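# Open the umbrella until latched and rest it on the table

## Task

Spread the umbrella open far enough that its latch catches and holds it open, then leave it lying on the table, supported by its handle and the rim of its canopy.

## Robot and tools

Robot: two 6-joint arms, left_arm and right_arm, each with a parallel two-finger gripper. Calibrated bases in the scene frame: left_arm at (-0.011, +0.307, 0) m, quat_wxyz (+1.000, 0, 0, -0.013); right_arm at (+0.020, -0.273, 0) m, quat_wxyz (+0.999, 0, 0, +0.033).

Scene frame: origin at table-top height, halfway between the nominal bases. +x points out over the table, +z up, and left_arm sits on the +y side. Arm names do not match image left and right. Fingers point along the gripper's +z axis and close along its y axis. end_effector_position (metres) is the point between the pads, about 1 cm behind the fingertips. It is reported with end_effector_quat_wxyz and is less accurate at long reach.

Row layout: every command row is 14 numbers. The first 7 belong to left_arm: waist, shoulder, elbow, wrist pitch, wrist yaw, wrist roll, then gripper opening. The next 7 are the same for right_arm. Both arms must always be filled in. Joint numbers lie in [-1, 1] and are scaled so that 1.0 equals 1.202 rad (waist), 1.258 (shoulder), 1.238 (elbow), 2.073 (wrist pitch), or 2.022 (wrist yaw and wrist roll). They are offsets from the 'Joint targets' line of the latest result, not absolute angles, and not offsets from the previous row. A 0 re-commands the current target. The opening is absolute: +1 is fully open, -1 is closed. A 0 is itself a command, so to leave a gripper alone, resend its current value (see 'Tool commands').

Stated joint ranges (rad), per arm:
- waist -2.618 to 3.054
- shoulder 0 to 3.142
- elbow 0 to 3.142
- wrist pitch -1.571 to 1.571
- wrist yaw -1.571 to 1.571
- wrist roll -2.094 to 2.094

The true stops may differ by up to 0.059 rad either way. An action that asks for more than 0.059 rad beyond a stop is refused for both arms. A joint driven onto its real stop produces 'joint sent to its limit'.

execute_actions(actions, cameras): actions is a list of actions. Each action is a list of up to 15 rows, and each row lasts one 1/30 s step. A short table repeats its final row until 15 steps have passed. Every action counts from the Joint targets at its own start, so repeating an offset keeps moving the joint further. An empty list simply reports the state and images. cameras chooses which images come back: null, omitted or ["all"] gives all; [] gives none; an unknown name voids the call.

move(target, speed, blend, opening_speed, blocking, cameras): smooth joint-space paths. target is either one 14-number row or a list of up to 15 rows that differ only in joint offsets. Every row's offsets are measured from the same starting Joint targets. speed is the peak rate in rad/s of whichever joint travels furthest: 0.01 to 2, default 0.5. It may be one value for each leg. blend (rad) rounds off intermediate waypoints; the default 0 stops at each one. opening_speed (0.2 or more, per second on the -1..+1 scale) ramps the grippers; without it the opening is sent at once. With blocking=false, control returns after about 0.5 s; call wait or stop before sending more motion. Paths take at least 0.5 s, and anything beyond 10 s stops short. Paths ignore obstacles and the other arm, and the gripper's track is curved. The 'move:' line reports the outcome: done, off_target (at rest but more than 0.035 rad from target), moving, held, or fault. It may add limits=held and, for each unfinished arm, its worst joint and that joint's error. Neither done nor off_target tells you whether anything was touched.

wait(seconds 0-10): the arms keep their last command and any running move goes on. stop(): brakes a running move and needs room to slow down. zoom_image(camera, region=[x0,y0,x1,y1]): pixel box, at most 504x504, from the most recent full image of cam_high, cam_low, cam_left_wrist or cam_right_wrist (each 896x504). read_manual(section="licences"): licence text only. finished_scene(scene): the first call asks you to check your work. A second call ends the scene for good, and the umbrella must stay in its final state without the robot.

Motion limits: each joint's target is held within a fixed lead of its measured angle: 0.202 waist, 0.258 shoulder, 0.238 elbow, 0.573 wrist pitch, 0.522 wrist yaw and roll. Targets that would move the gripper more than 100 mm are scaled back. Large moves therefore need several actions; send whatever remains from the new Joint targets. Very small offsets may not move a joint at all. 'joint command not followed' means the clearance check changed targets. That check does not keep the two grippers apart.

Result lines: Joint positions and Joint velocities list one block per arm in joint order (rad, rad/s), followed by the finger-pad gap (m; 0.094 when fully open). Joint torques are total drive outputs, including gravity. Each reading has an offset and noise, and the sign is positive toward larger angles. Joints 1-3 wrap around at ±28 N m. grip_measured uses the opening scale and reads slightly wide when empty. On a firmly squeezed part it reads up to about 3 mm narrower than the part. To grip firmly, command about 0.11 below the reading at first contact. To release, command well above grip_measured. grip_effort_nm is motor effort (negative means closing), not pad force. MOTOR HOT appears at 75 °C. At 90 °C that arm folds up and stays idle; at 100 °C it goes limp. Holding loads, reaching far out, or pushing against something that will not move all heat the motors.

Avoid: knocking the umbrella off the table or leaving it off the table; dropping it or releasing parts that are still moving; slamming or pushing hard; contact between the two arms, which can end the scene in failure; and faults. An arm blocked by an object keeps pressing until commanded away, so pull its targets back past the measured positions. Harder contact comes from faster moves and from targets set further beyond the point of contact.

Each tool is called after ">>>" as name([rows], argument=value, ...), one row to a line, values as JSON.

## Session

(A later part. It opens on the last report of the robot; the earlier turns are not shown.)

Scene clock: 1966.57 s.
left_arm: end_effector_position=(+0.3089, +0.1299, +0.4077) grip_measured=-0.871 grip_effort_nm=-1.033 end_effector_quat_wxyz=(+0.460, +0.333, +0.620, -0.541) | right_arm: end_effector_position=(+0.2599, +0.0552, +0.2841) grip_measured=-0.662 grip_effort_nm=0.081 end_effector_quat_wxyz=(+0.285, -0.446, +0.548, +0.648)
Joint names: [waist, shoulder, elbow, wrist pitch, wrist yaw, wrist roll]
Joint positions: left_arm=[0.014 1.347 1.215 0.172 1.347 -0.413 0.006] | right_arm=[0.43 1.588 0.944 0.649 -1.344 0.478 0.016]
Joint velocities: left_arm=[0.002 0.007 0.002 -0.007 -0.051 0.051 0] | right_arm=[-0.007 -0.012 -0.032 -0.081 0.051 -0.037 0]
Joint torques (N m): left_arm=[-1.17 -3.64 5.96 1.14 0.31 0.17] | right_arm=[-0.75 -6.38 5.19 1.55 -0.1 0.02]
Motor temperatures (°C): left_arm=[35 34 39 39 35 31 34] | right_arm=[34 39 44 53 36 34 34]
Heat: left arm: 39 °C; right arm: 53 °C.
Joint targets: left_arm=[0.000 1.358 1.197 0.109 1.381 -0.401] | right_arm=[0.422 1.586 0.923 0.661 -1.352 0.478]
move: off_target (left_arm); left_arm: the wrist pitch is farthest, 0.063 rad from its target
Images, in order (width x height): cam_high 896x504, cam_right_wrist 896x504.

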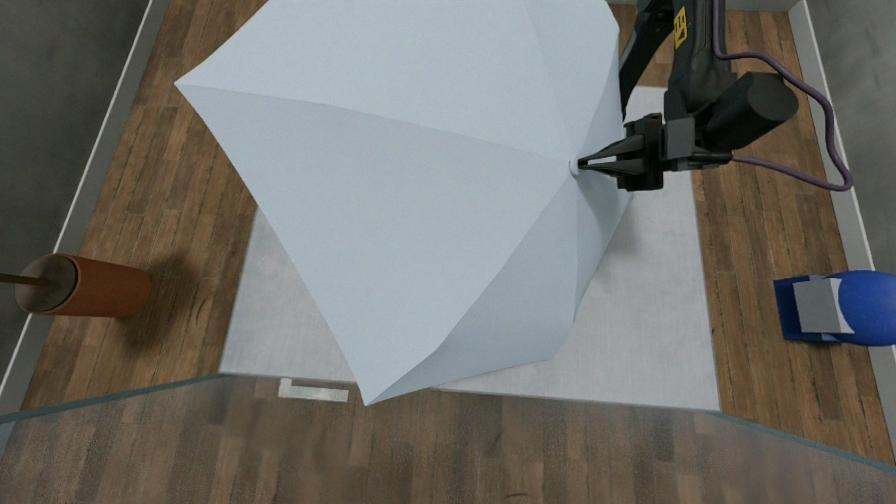

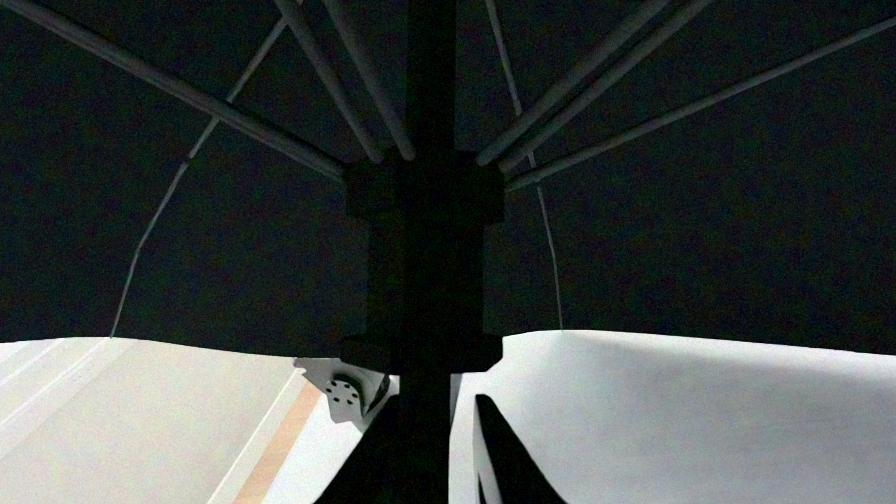

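>>> move(target=[0,0,0,0,0,0,-0.95,-0.0607,0.0453,-0.1155,0.097,-0.0875,0.0247,-0.45], speed=0.3)

Scene clock: 1979.40 s.
left_arm: end_effector_position=(+0.3089, +0.1299, +0.4077) grip_measured=-0.871 grip_effort_nm=-1.033 end_effector_quat_wxyz=(+0.460, +0.333, +0.620, -0.541) | right_arm: end_effector_position=(+0.2439, +0.0227, +0.2432) grip_measured=-0.452 grip_effort_nm=0.090 end_effector_quat_wxyz=(+0.244, -0.464, +0.533, +0.664)
Joint names: [waist, shoulder, elbow, wrist pitch, wrist yaw, wrist roll]
Joint positions: left_arm=[0.014 1.347 1.215 0.172 1.347 -0.413 0.006] | right_arm=[0.353 1.628 0.798 0.849 -1.516 0.52 0.026]
Joint velocities: left_arm=[-0.002 -0.007 0.002 0.066 -0.022 0.037 0] | right_arm=[-0.012 -0.017 -0.002 0.007 -0.051 0.037 0.001]
Joint torques (N m): left_arm=[-1.16 -3.64 5.96 1.15 0.31 0.17] | right_arm=[-0.46 -4.92 4.94 1.45 -0.13 0.09]
Motor temperatures (°C): left_arm=[34 34 40 39 34 31 34] | right_arm=[34 38 42 50 35 34 34]
Heat: left arm: 40 °C; right arm: 50 °C.
Joint targets: left_arm=[0.000 1.358 1.197 0.109 1.381 -0.401] | right_arm=[0.349 1.643 0.780 0.862 -1.529 0.528]
move: off_target (left_arm); left_arm: the wrist pitch is farthest, 0.063 rad from its target

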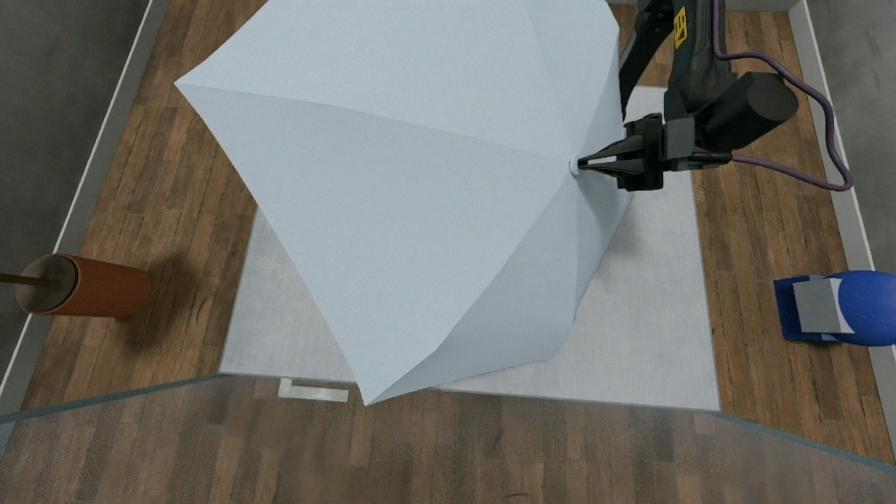

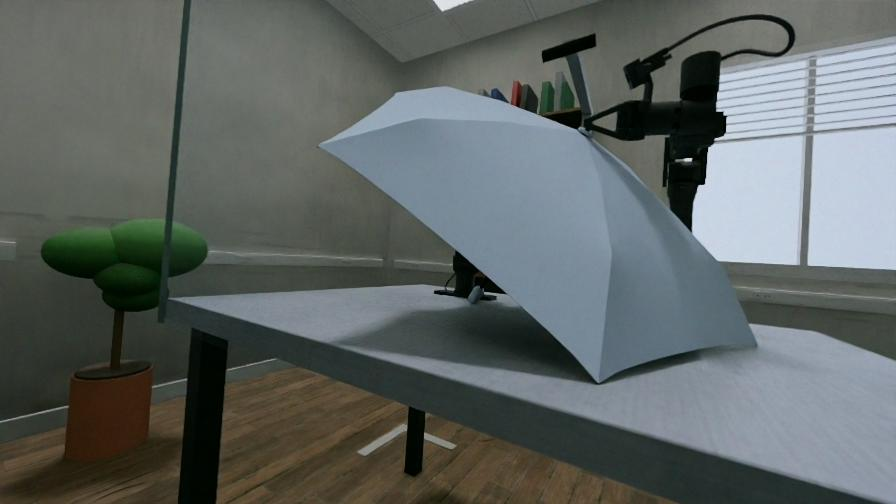

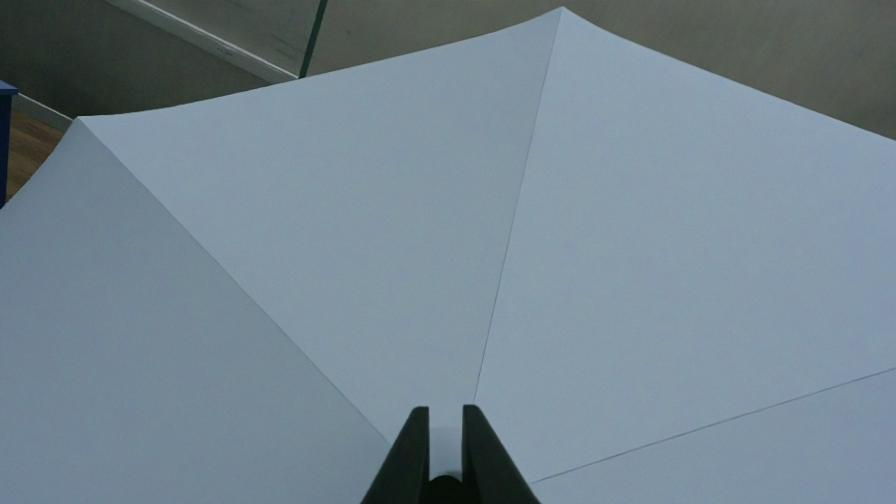

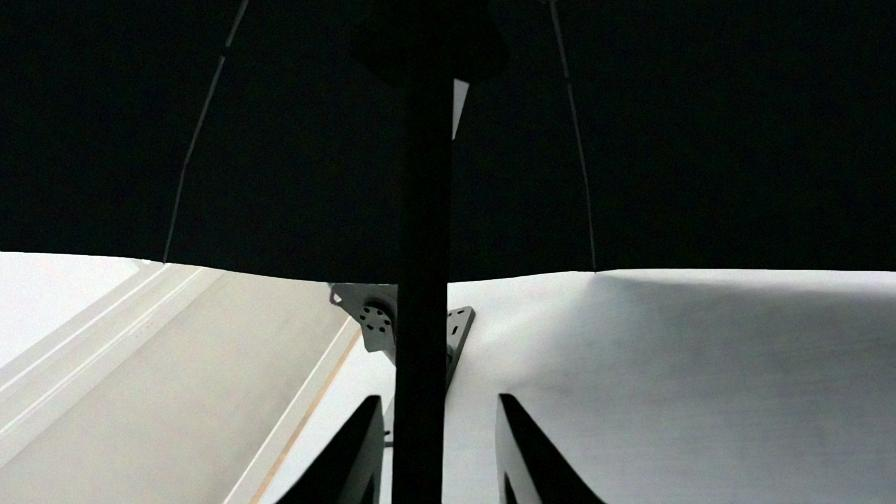

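>>> move([
  [0,0,0,0,0,0,-0.95,0.0438,-0.2321,-0.1274,-0.149,0.2146,-0.1815,-0.15],
  [0,0,0,0,0,0,-0.95,0.2369,-0.4406,-0.2241,-0.2215,0.532,-0.3012,-0.15],
  [0,0,0,0,0,0,-0.95,-0.1718,-0.8739,-0.2623,-0.5077,0.2949,-0.3602,-0.15],
], speed=[0.5,0.5,0.5], blend=0.04)

Scene clock: 2003.00 s.
left_arm: end_effector_position=(+0.3089, +0.1299, +0.4077) grip_measured=-0.871 grip_effort_nm=-1.043 end_effector_quat_wxyz=(+0.460, +0.333, +0.620, -0.541) | right_arm: end_effector_position=(+0.2026, -0.0876, +0.2553) grip_measured=-0.152 grip_effort_nm=0.081 end_effector_quat_wxyz=(+0.547, -0.408, +0.638, +0.356)
Joint names: [waist, shoulder, elbow, wrist pitch, wrist yaw, wrist roll]
Joint positions: left_arm=[0.014 1.347 1.215 0.172 1.347 -0.413 0.006] | right_arm=[0.148 0.553 0.478 -0.171 -0.916 -0.188 0.04]
Joint velocities: left_arm=[0.002 -0.007 0.007 -0.022 -0.022 0.007 0.001] | right_arm=[-0.012 -0.007 0.007 0.066 -0.051 0.037 0]
Joint torques (N m): left_arm=[-1.17 -3.63 5.97 1.14 0.31 0.18] | right_arm=[-0.58 -0.14 5.64 1.56 -0.31 -0.1]
Motor temperatures (°C): left_arm=[34 34 40 39 34 31 34] | right_arm=[34 37 40 48 35 34 34]
Heat: left arm: 40 °C; right arm: 48 °C.
Joint targets: left_arm=[0.000 1.358 1.197 0.109 1.381 -0.401] | right_arm=[0.143 0.543 0.455 -0.191 -0.933 -0.200]
move: off_target (left_arm); left_arm: the wrist pitch is farthest, 0.063 rad from its target

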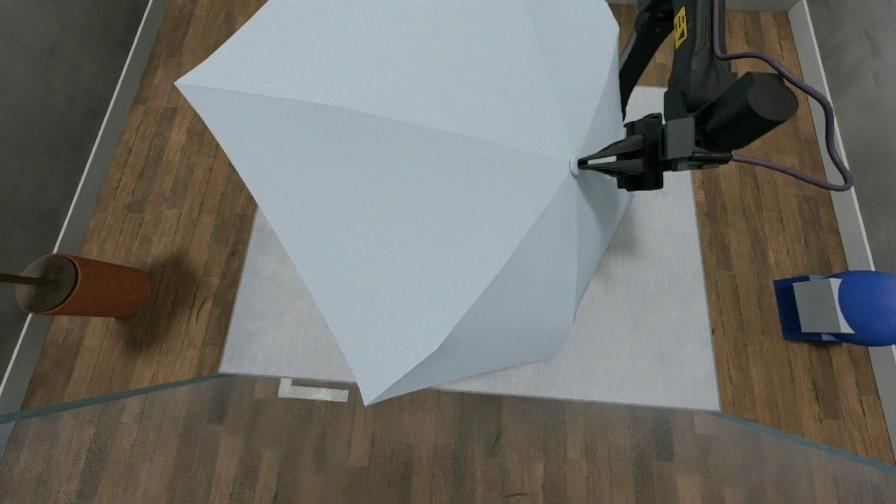

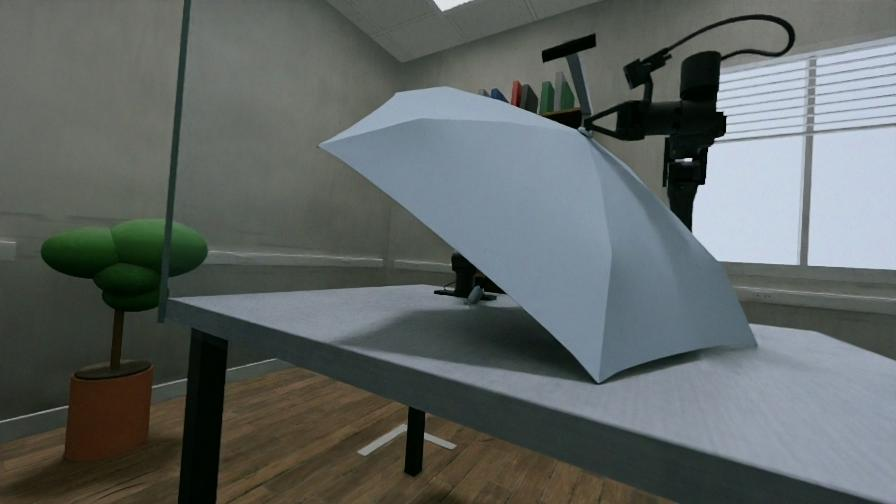

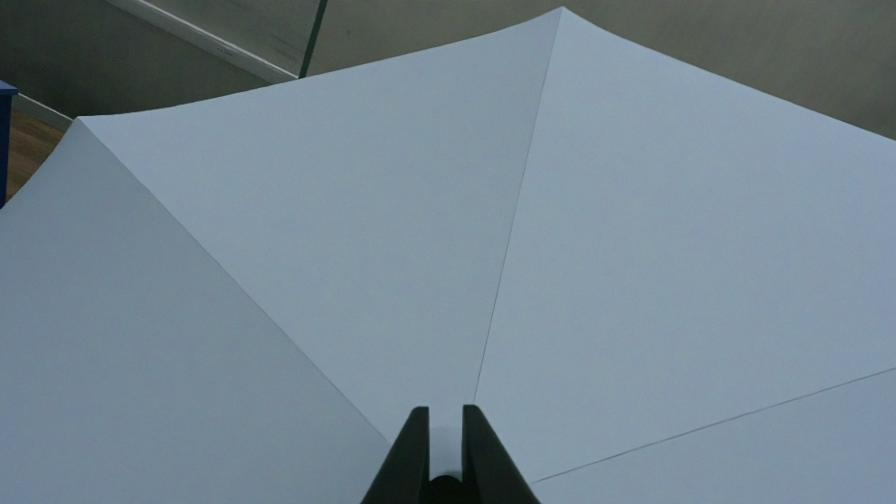

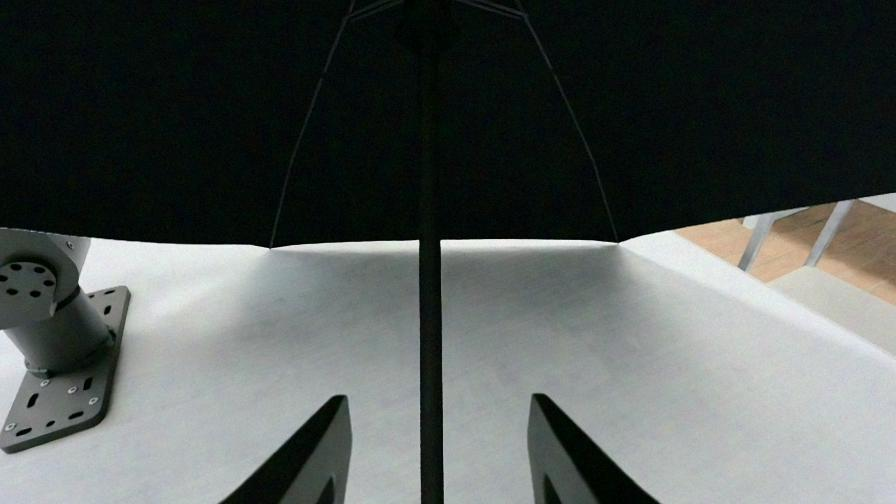

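>>> move(target=[0.05,0.0366,-0.0477,0.103,0.0356,-0.0678,-0.95,-0.868,-0.153,-0.085,0.043,0.362,0,-0.15], speed=0.6)

Scene clock: 2027.90 s.
left_arm: end_effector_position=(+0.3086, +0.1356, +0.4076) grip_measured=-0.872 grip_effort_nm=-1.038 end_effector_quat_wxyz=(+0.455, +0.345, +0.606, -0.555) | right_arm: end_effector_position=(+0.2252, -0.4395, +0.2480) grip_measured=-0.152 grip_effort_nm=0.066 end_effector_quat_wxyz=(+0.618, +0.165, +0.725, -0.255)
Joint names: [waist, shoulder, elbow, wrist pitch, wrist yaw, wrist roll]
Joint positions: left_arm=[0.038 1.374 1.182 0.376 1.411 -0.548 0.006] | right_arm=[-0.896 0.365 0.372 -0.116 -0.213 -0.19 0.04]
Joint velocities: left_arm=[-0.017 0.002 0.002 0.066 0.007 0.007 0] | right_arm=[0.002 -0.017 0.007 0.037 -0.051 -0.11 -0.001]
Joint torques (N m): left_arm=[1.94 -2.52 3.86 1.11 0.29 0.15] | right_arm=[-0.57 0.13 5.93 2.08 0.12 -0.09]
Motor temperatures (°C): left_arm=[34 34 39 39 33 31 34] | right_arm=[34 36 40 47 34 34 34]
Heat: left arm: 39 °C; right arm: 47 °C.
Joint targets: left_arm=[0.060 1.404 1.138 0.323 1.453 -0.538] | right_arm=[-0.901 0.351 0.350 -0.102 -0.201 -0.200]
move: off_target (left_arm); left_arm: the wrist pitch is farthest, 0.053 rad from its target

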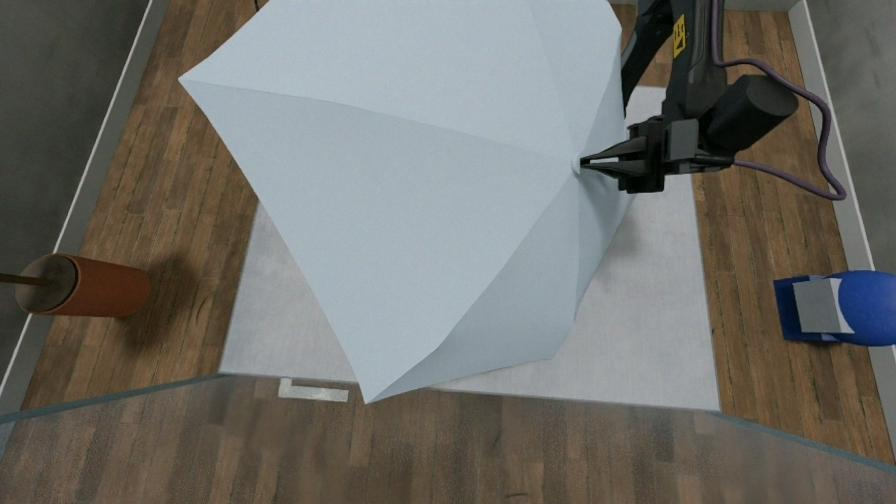

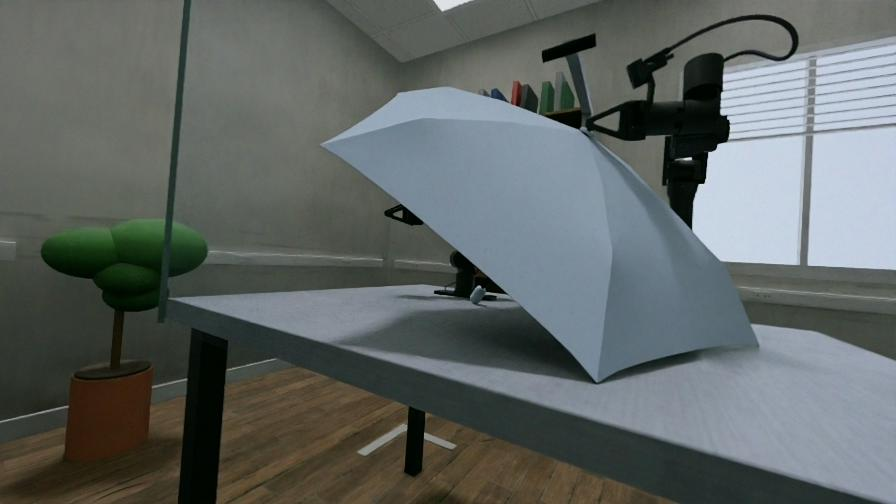

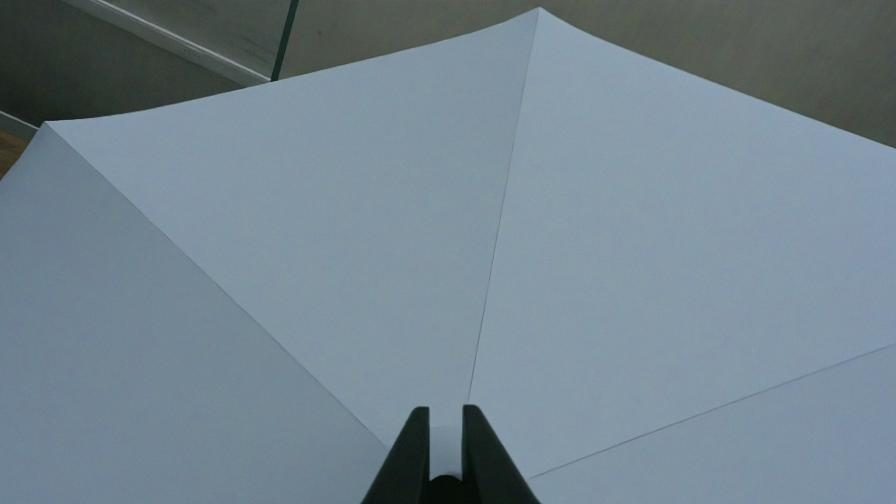

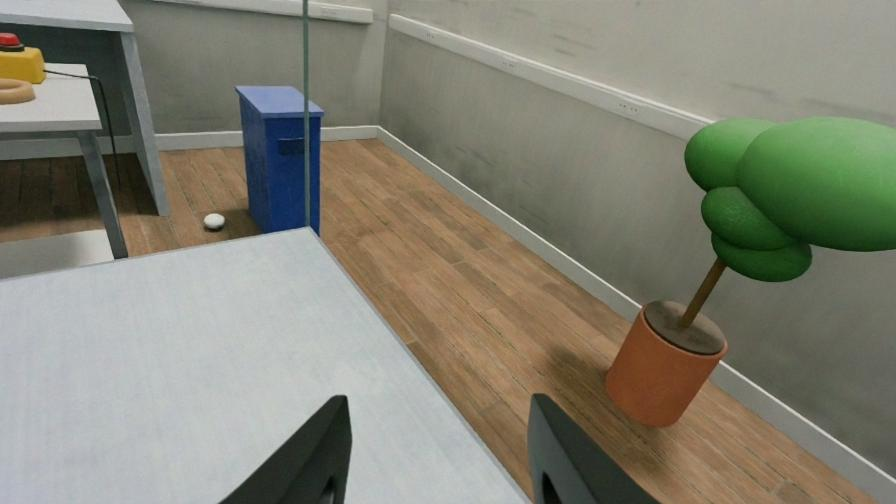

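>>> zoom_image(camera="cam_low", region=[430, 230, 800, 440])

Scaled by 1.362 from the camera's 896x504 image, which has a finer 1280x720 frame.

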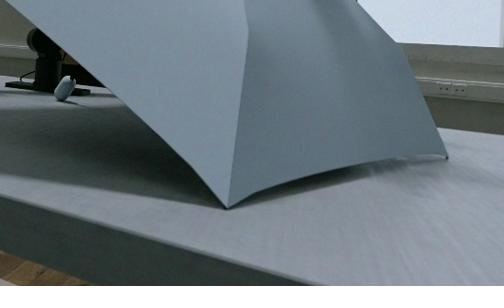

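>>> move(target=[-0.0183,-0.0238,0.0355,0.0256,-0.0208,-0.0049,-0.95,0,0,0,0,0,0,-0.15], speed=0.3, cameras=["cam_low"])

>>> move(target=[0,0,0,0,0,0,-0.45,0,0,0,0,0,0,-0.15], opening_speed=0.3)

Scene clock: 2054.97 s.
left_arm: end_effector_position=(+0.3092, +0.1357, +0.4086) grip_measured=-0.872 grip_effort_nm=-1.038 end_effector_quat_wxyz=(+0.456, +0.343, +0.606, -0.554) | right_arm: end_effector_position=(+0.2251, -0.4396, +0.2483) grip_measured=-0.152 grip_effort_nm=0.081 end_effector_quat_wxyz=(+0.618, +0.165, +0.725, -0.255)
Joint names: [waist, shoulder, elbow, wrist pitch, wrist yaw, wrist roll]
Joint positions: left_arm=[0.038 1.374 1.182 0.385 1.407 -0.556 0.006] | right_arm=[-0.896 0.365 0.372 -0.115 -0.213 -0.19 0.04]
Joint velocities: left_arm=[0.002 -0.017 0.007 -0.007 0.051 0.037 -0.001] | right_arm=[-0.002 0.007 -0.002 0.066 0.051 -0.081 0]
Joint torques (N m): left_arm=[0.05 -4.63 7.24 1.57 -0.08 0.11] | right_arm=[-0.51 0.18 5.86 2.07 0.12 -0.09]
Motor temperatures (°C): left_arm=[34 34 39 38 33 31 35] | right_arm=[34 35 40 49 34 34 34]
Heat: left arm: 39 °C; right arm: 49 °C.
Joint targets: left_arm=[0.038 1.374 1.182 0.376 1.411 -0.548] | right_arm=[-0.901 0.351 0.350 -0.101 -0.201 -0.200]
move: done
Images, in order (width x height): cam_low 896x504.

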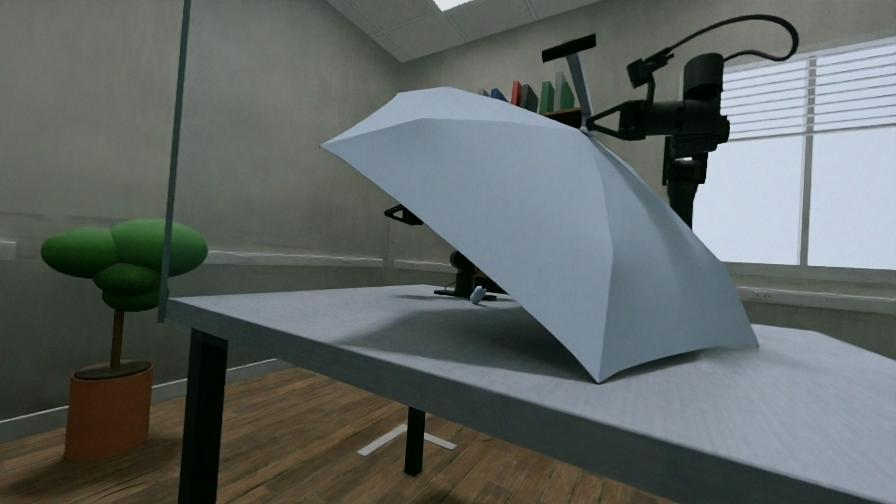

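Scene clock: 2056.83 s.
left_arm: end_effector_position=(+0.3091, +0.1357, +0.4087) grip_measured=-0.451 grip_effort_nm=0.056 end_effector_quat_wxyz=(+0.457, +0.344, +0.605, -0.554) | right_arm: end_effector_position=(+0.2251, -0.4396, +0.2483) grip_measured=-0.152 grip_effort_nm=0.081 end_effector_quat_wxyz=(+0.618, +0.165, +0.725, -0.255)
Joint names: [waist, shoulder, elbow, wrist pitch, wrist yaw, wrist roll]
Joint positions: left_arm=[0.038 1.374 1.182 0.386 1.408 -0.556 0.026] | right_arm=[-0.896 0.365 0.372 -0.115 -0.213 -0.19 0.04]
Joint velocities: left_arm=[-0.002 0.012 -0.002 0.007 0.022 -0.022 -0.001] | right_arm=[0.012 -0.007 0.007 -0.037 -0.007 -0.066 0]
Joint torques (N m): left_arm=[0.03 -4.63 7.24 1.55 -0.08 0.13] | right_arm=[-0.55 0.17 5.89 2.08 0.12 -0.09]
Motor temperatures (°C): left_arm=[34 34 39 38 33 31 34] | right_arm=[34 35 40 49 34 34 34]
Heat: left arm: 39 °C; right arm: 49 °C.
Joint targets: left_arm=[0.038 1.374 1.182 0.376 1.411 -0.548] | right_arm=[-0.901 0.351 0.350 -0.102 -0.201 -0.200]
move: done

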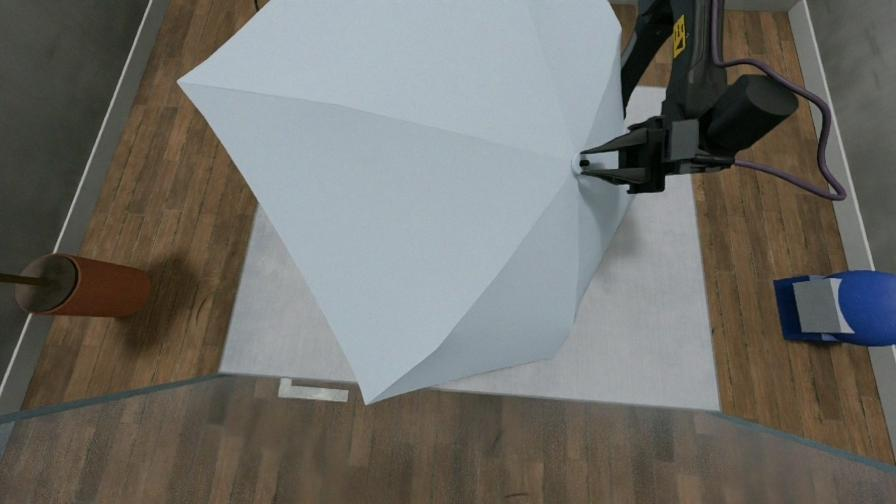

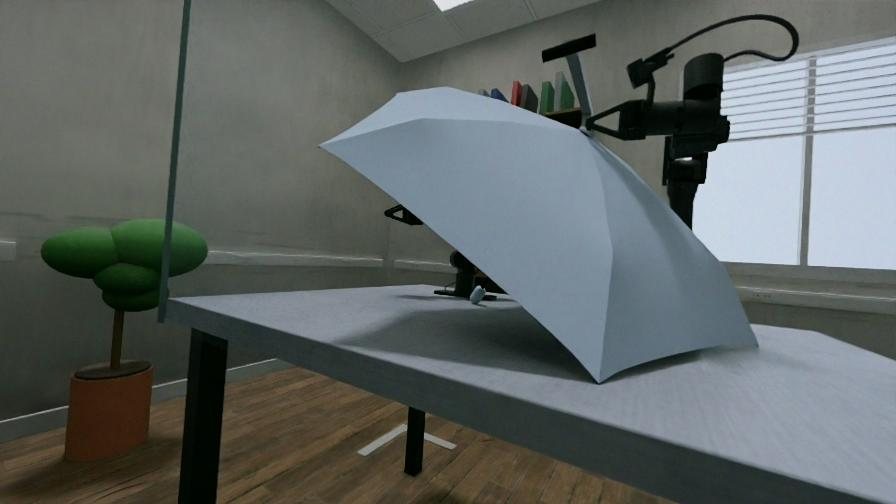

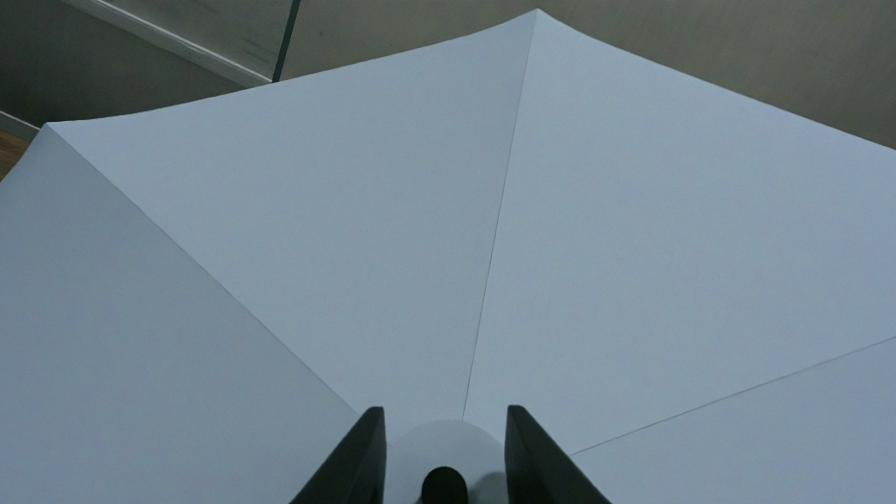

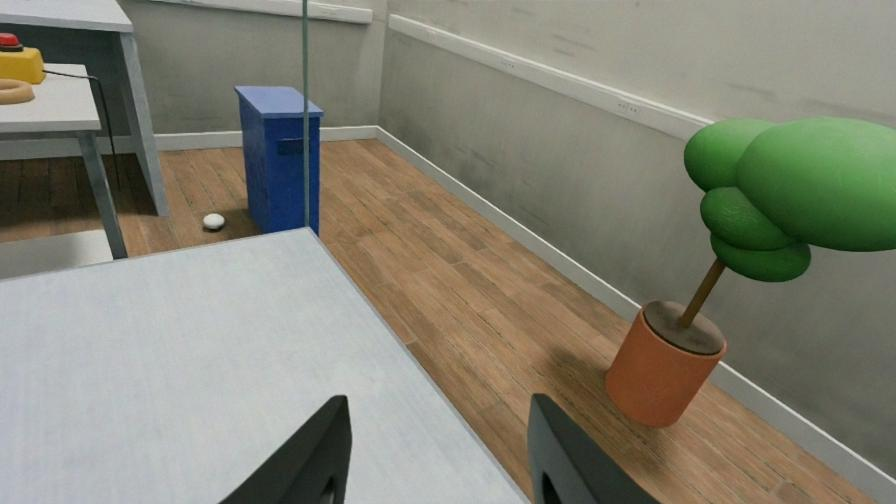

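>>> move([
  [0.0877,0.0278,0.2334,-0.2113,-0.001,0.0895,-0.45,0,0,0,0,0,0,-0.15],
  [0.3428,-0.0986,0.2165,-0.2779,-0.1538,0.1721,-0.45,0,0,0,0,0,0,-0.15],
], speed=[0.35,0.5], blend=0.05)

Scene clock: 2062.60 s.
left_arm: end_effector_position=(+0.3452, +0.2924, +0.4740) grip_measured=-0.451 grip_effort_nm=0.056 end_effector_quat_wxyz=(+0.639, +0.168, +0.686, -0.305) | right_arm: end_effector_position=(+0.2250, -0.4396, +0.2484) grip_measured=-0.152 grip_effort_nm=0.066 end_effector_quat_wxyz=(+0.618, +0.165, +0.725, -0.255)
Joint names: [waist, shoulder, elbow, wrist pitch, wrist yaw, wrist roll]
Joint positions: left_arm=[0.446 1.26 1.443 -0.179 1.107 -0.208 0.026] | right_arm=[-0.896 0.365 0.372 -0.115 -0.212 -0.19 0.04]
Joint velocities: left_arm=[-0.012 -0.007 -0.002 0.022 -0.066 -0.022 0] | right_arm=[-0.002 0.007 -0.012 0.051 -0.022 -0.037 0]
Joint torques (N m): left_arm=[0.36 -4.18 7.5 1.74 -0.05 0.12] | right_arm=[-0.49 0.17 5.89 2.07 0.12 -0.08]
Motor temperatures (°C): left_arm=[34 34 40 38 33 31 34] | right_arm=[34 35 40 49 34 34 34]
Heat: left arm: 40 °C; right arm: 49 °C.
Joint targets: left_arm=[0.450 1.250 1.450 -0.201 1.100 -0.200] | right_arm=[-0.901 0.351 0.350 -0.101 -0.201 -0.201]
move: done

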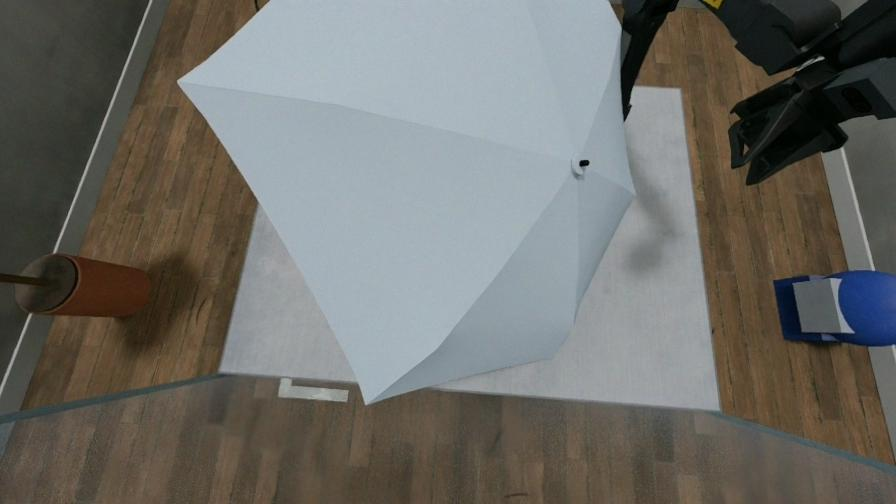

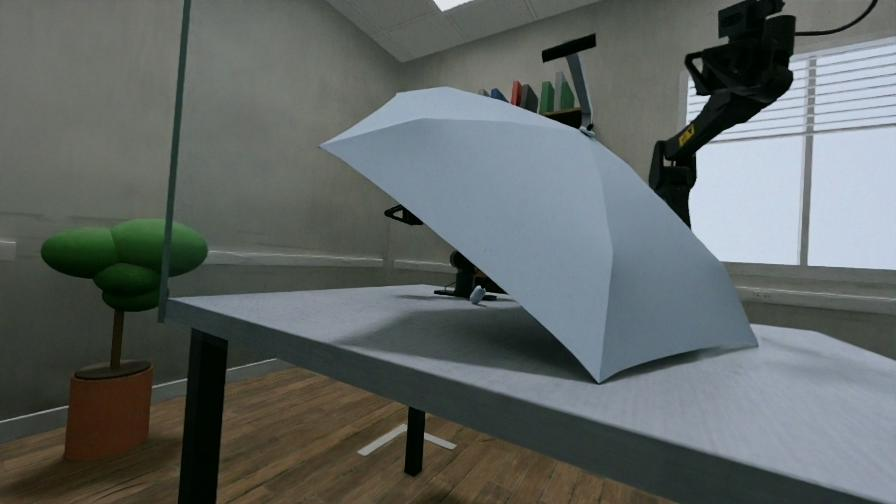

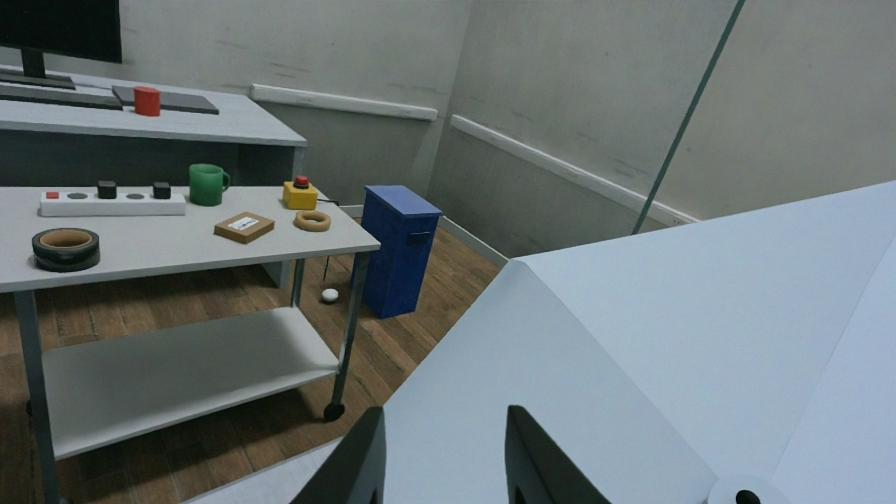

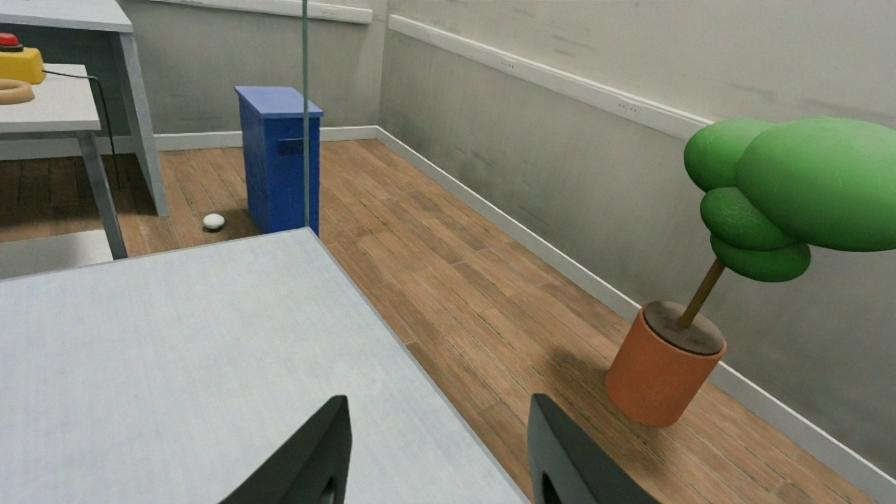

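>>> finished_scene(scene=1)

This call ended nothing. Check each condition of the task against the scene as it is now, look again where you are not sure, and mend what is not met. Then call finished_scene again.

>>> zoom_image(camera="cam_low", region=[400, 220, 600, 332])

Scaled by 2.520 from the camera's 896x504 image, which has a finer 1280x720 frame.

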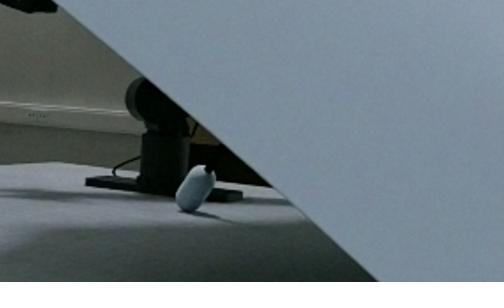

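>>> finished_scene(scene=1)

The scene is finished: the task was done.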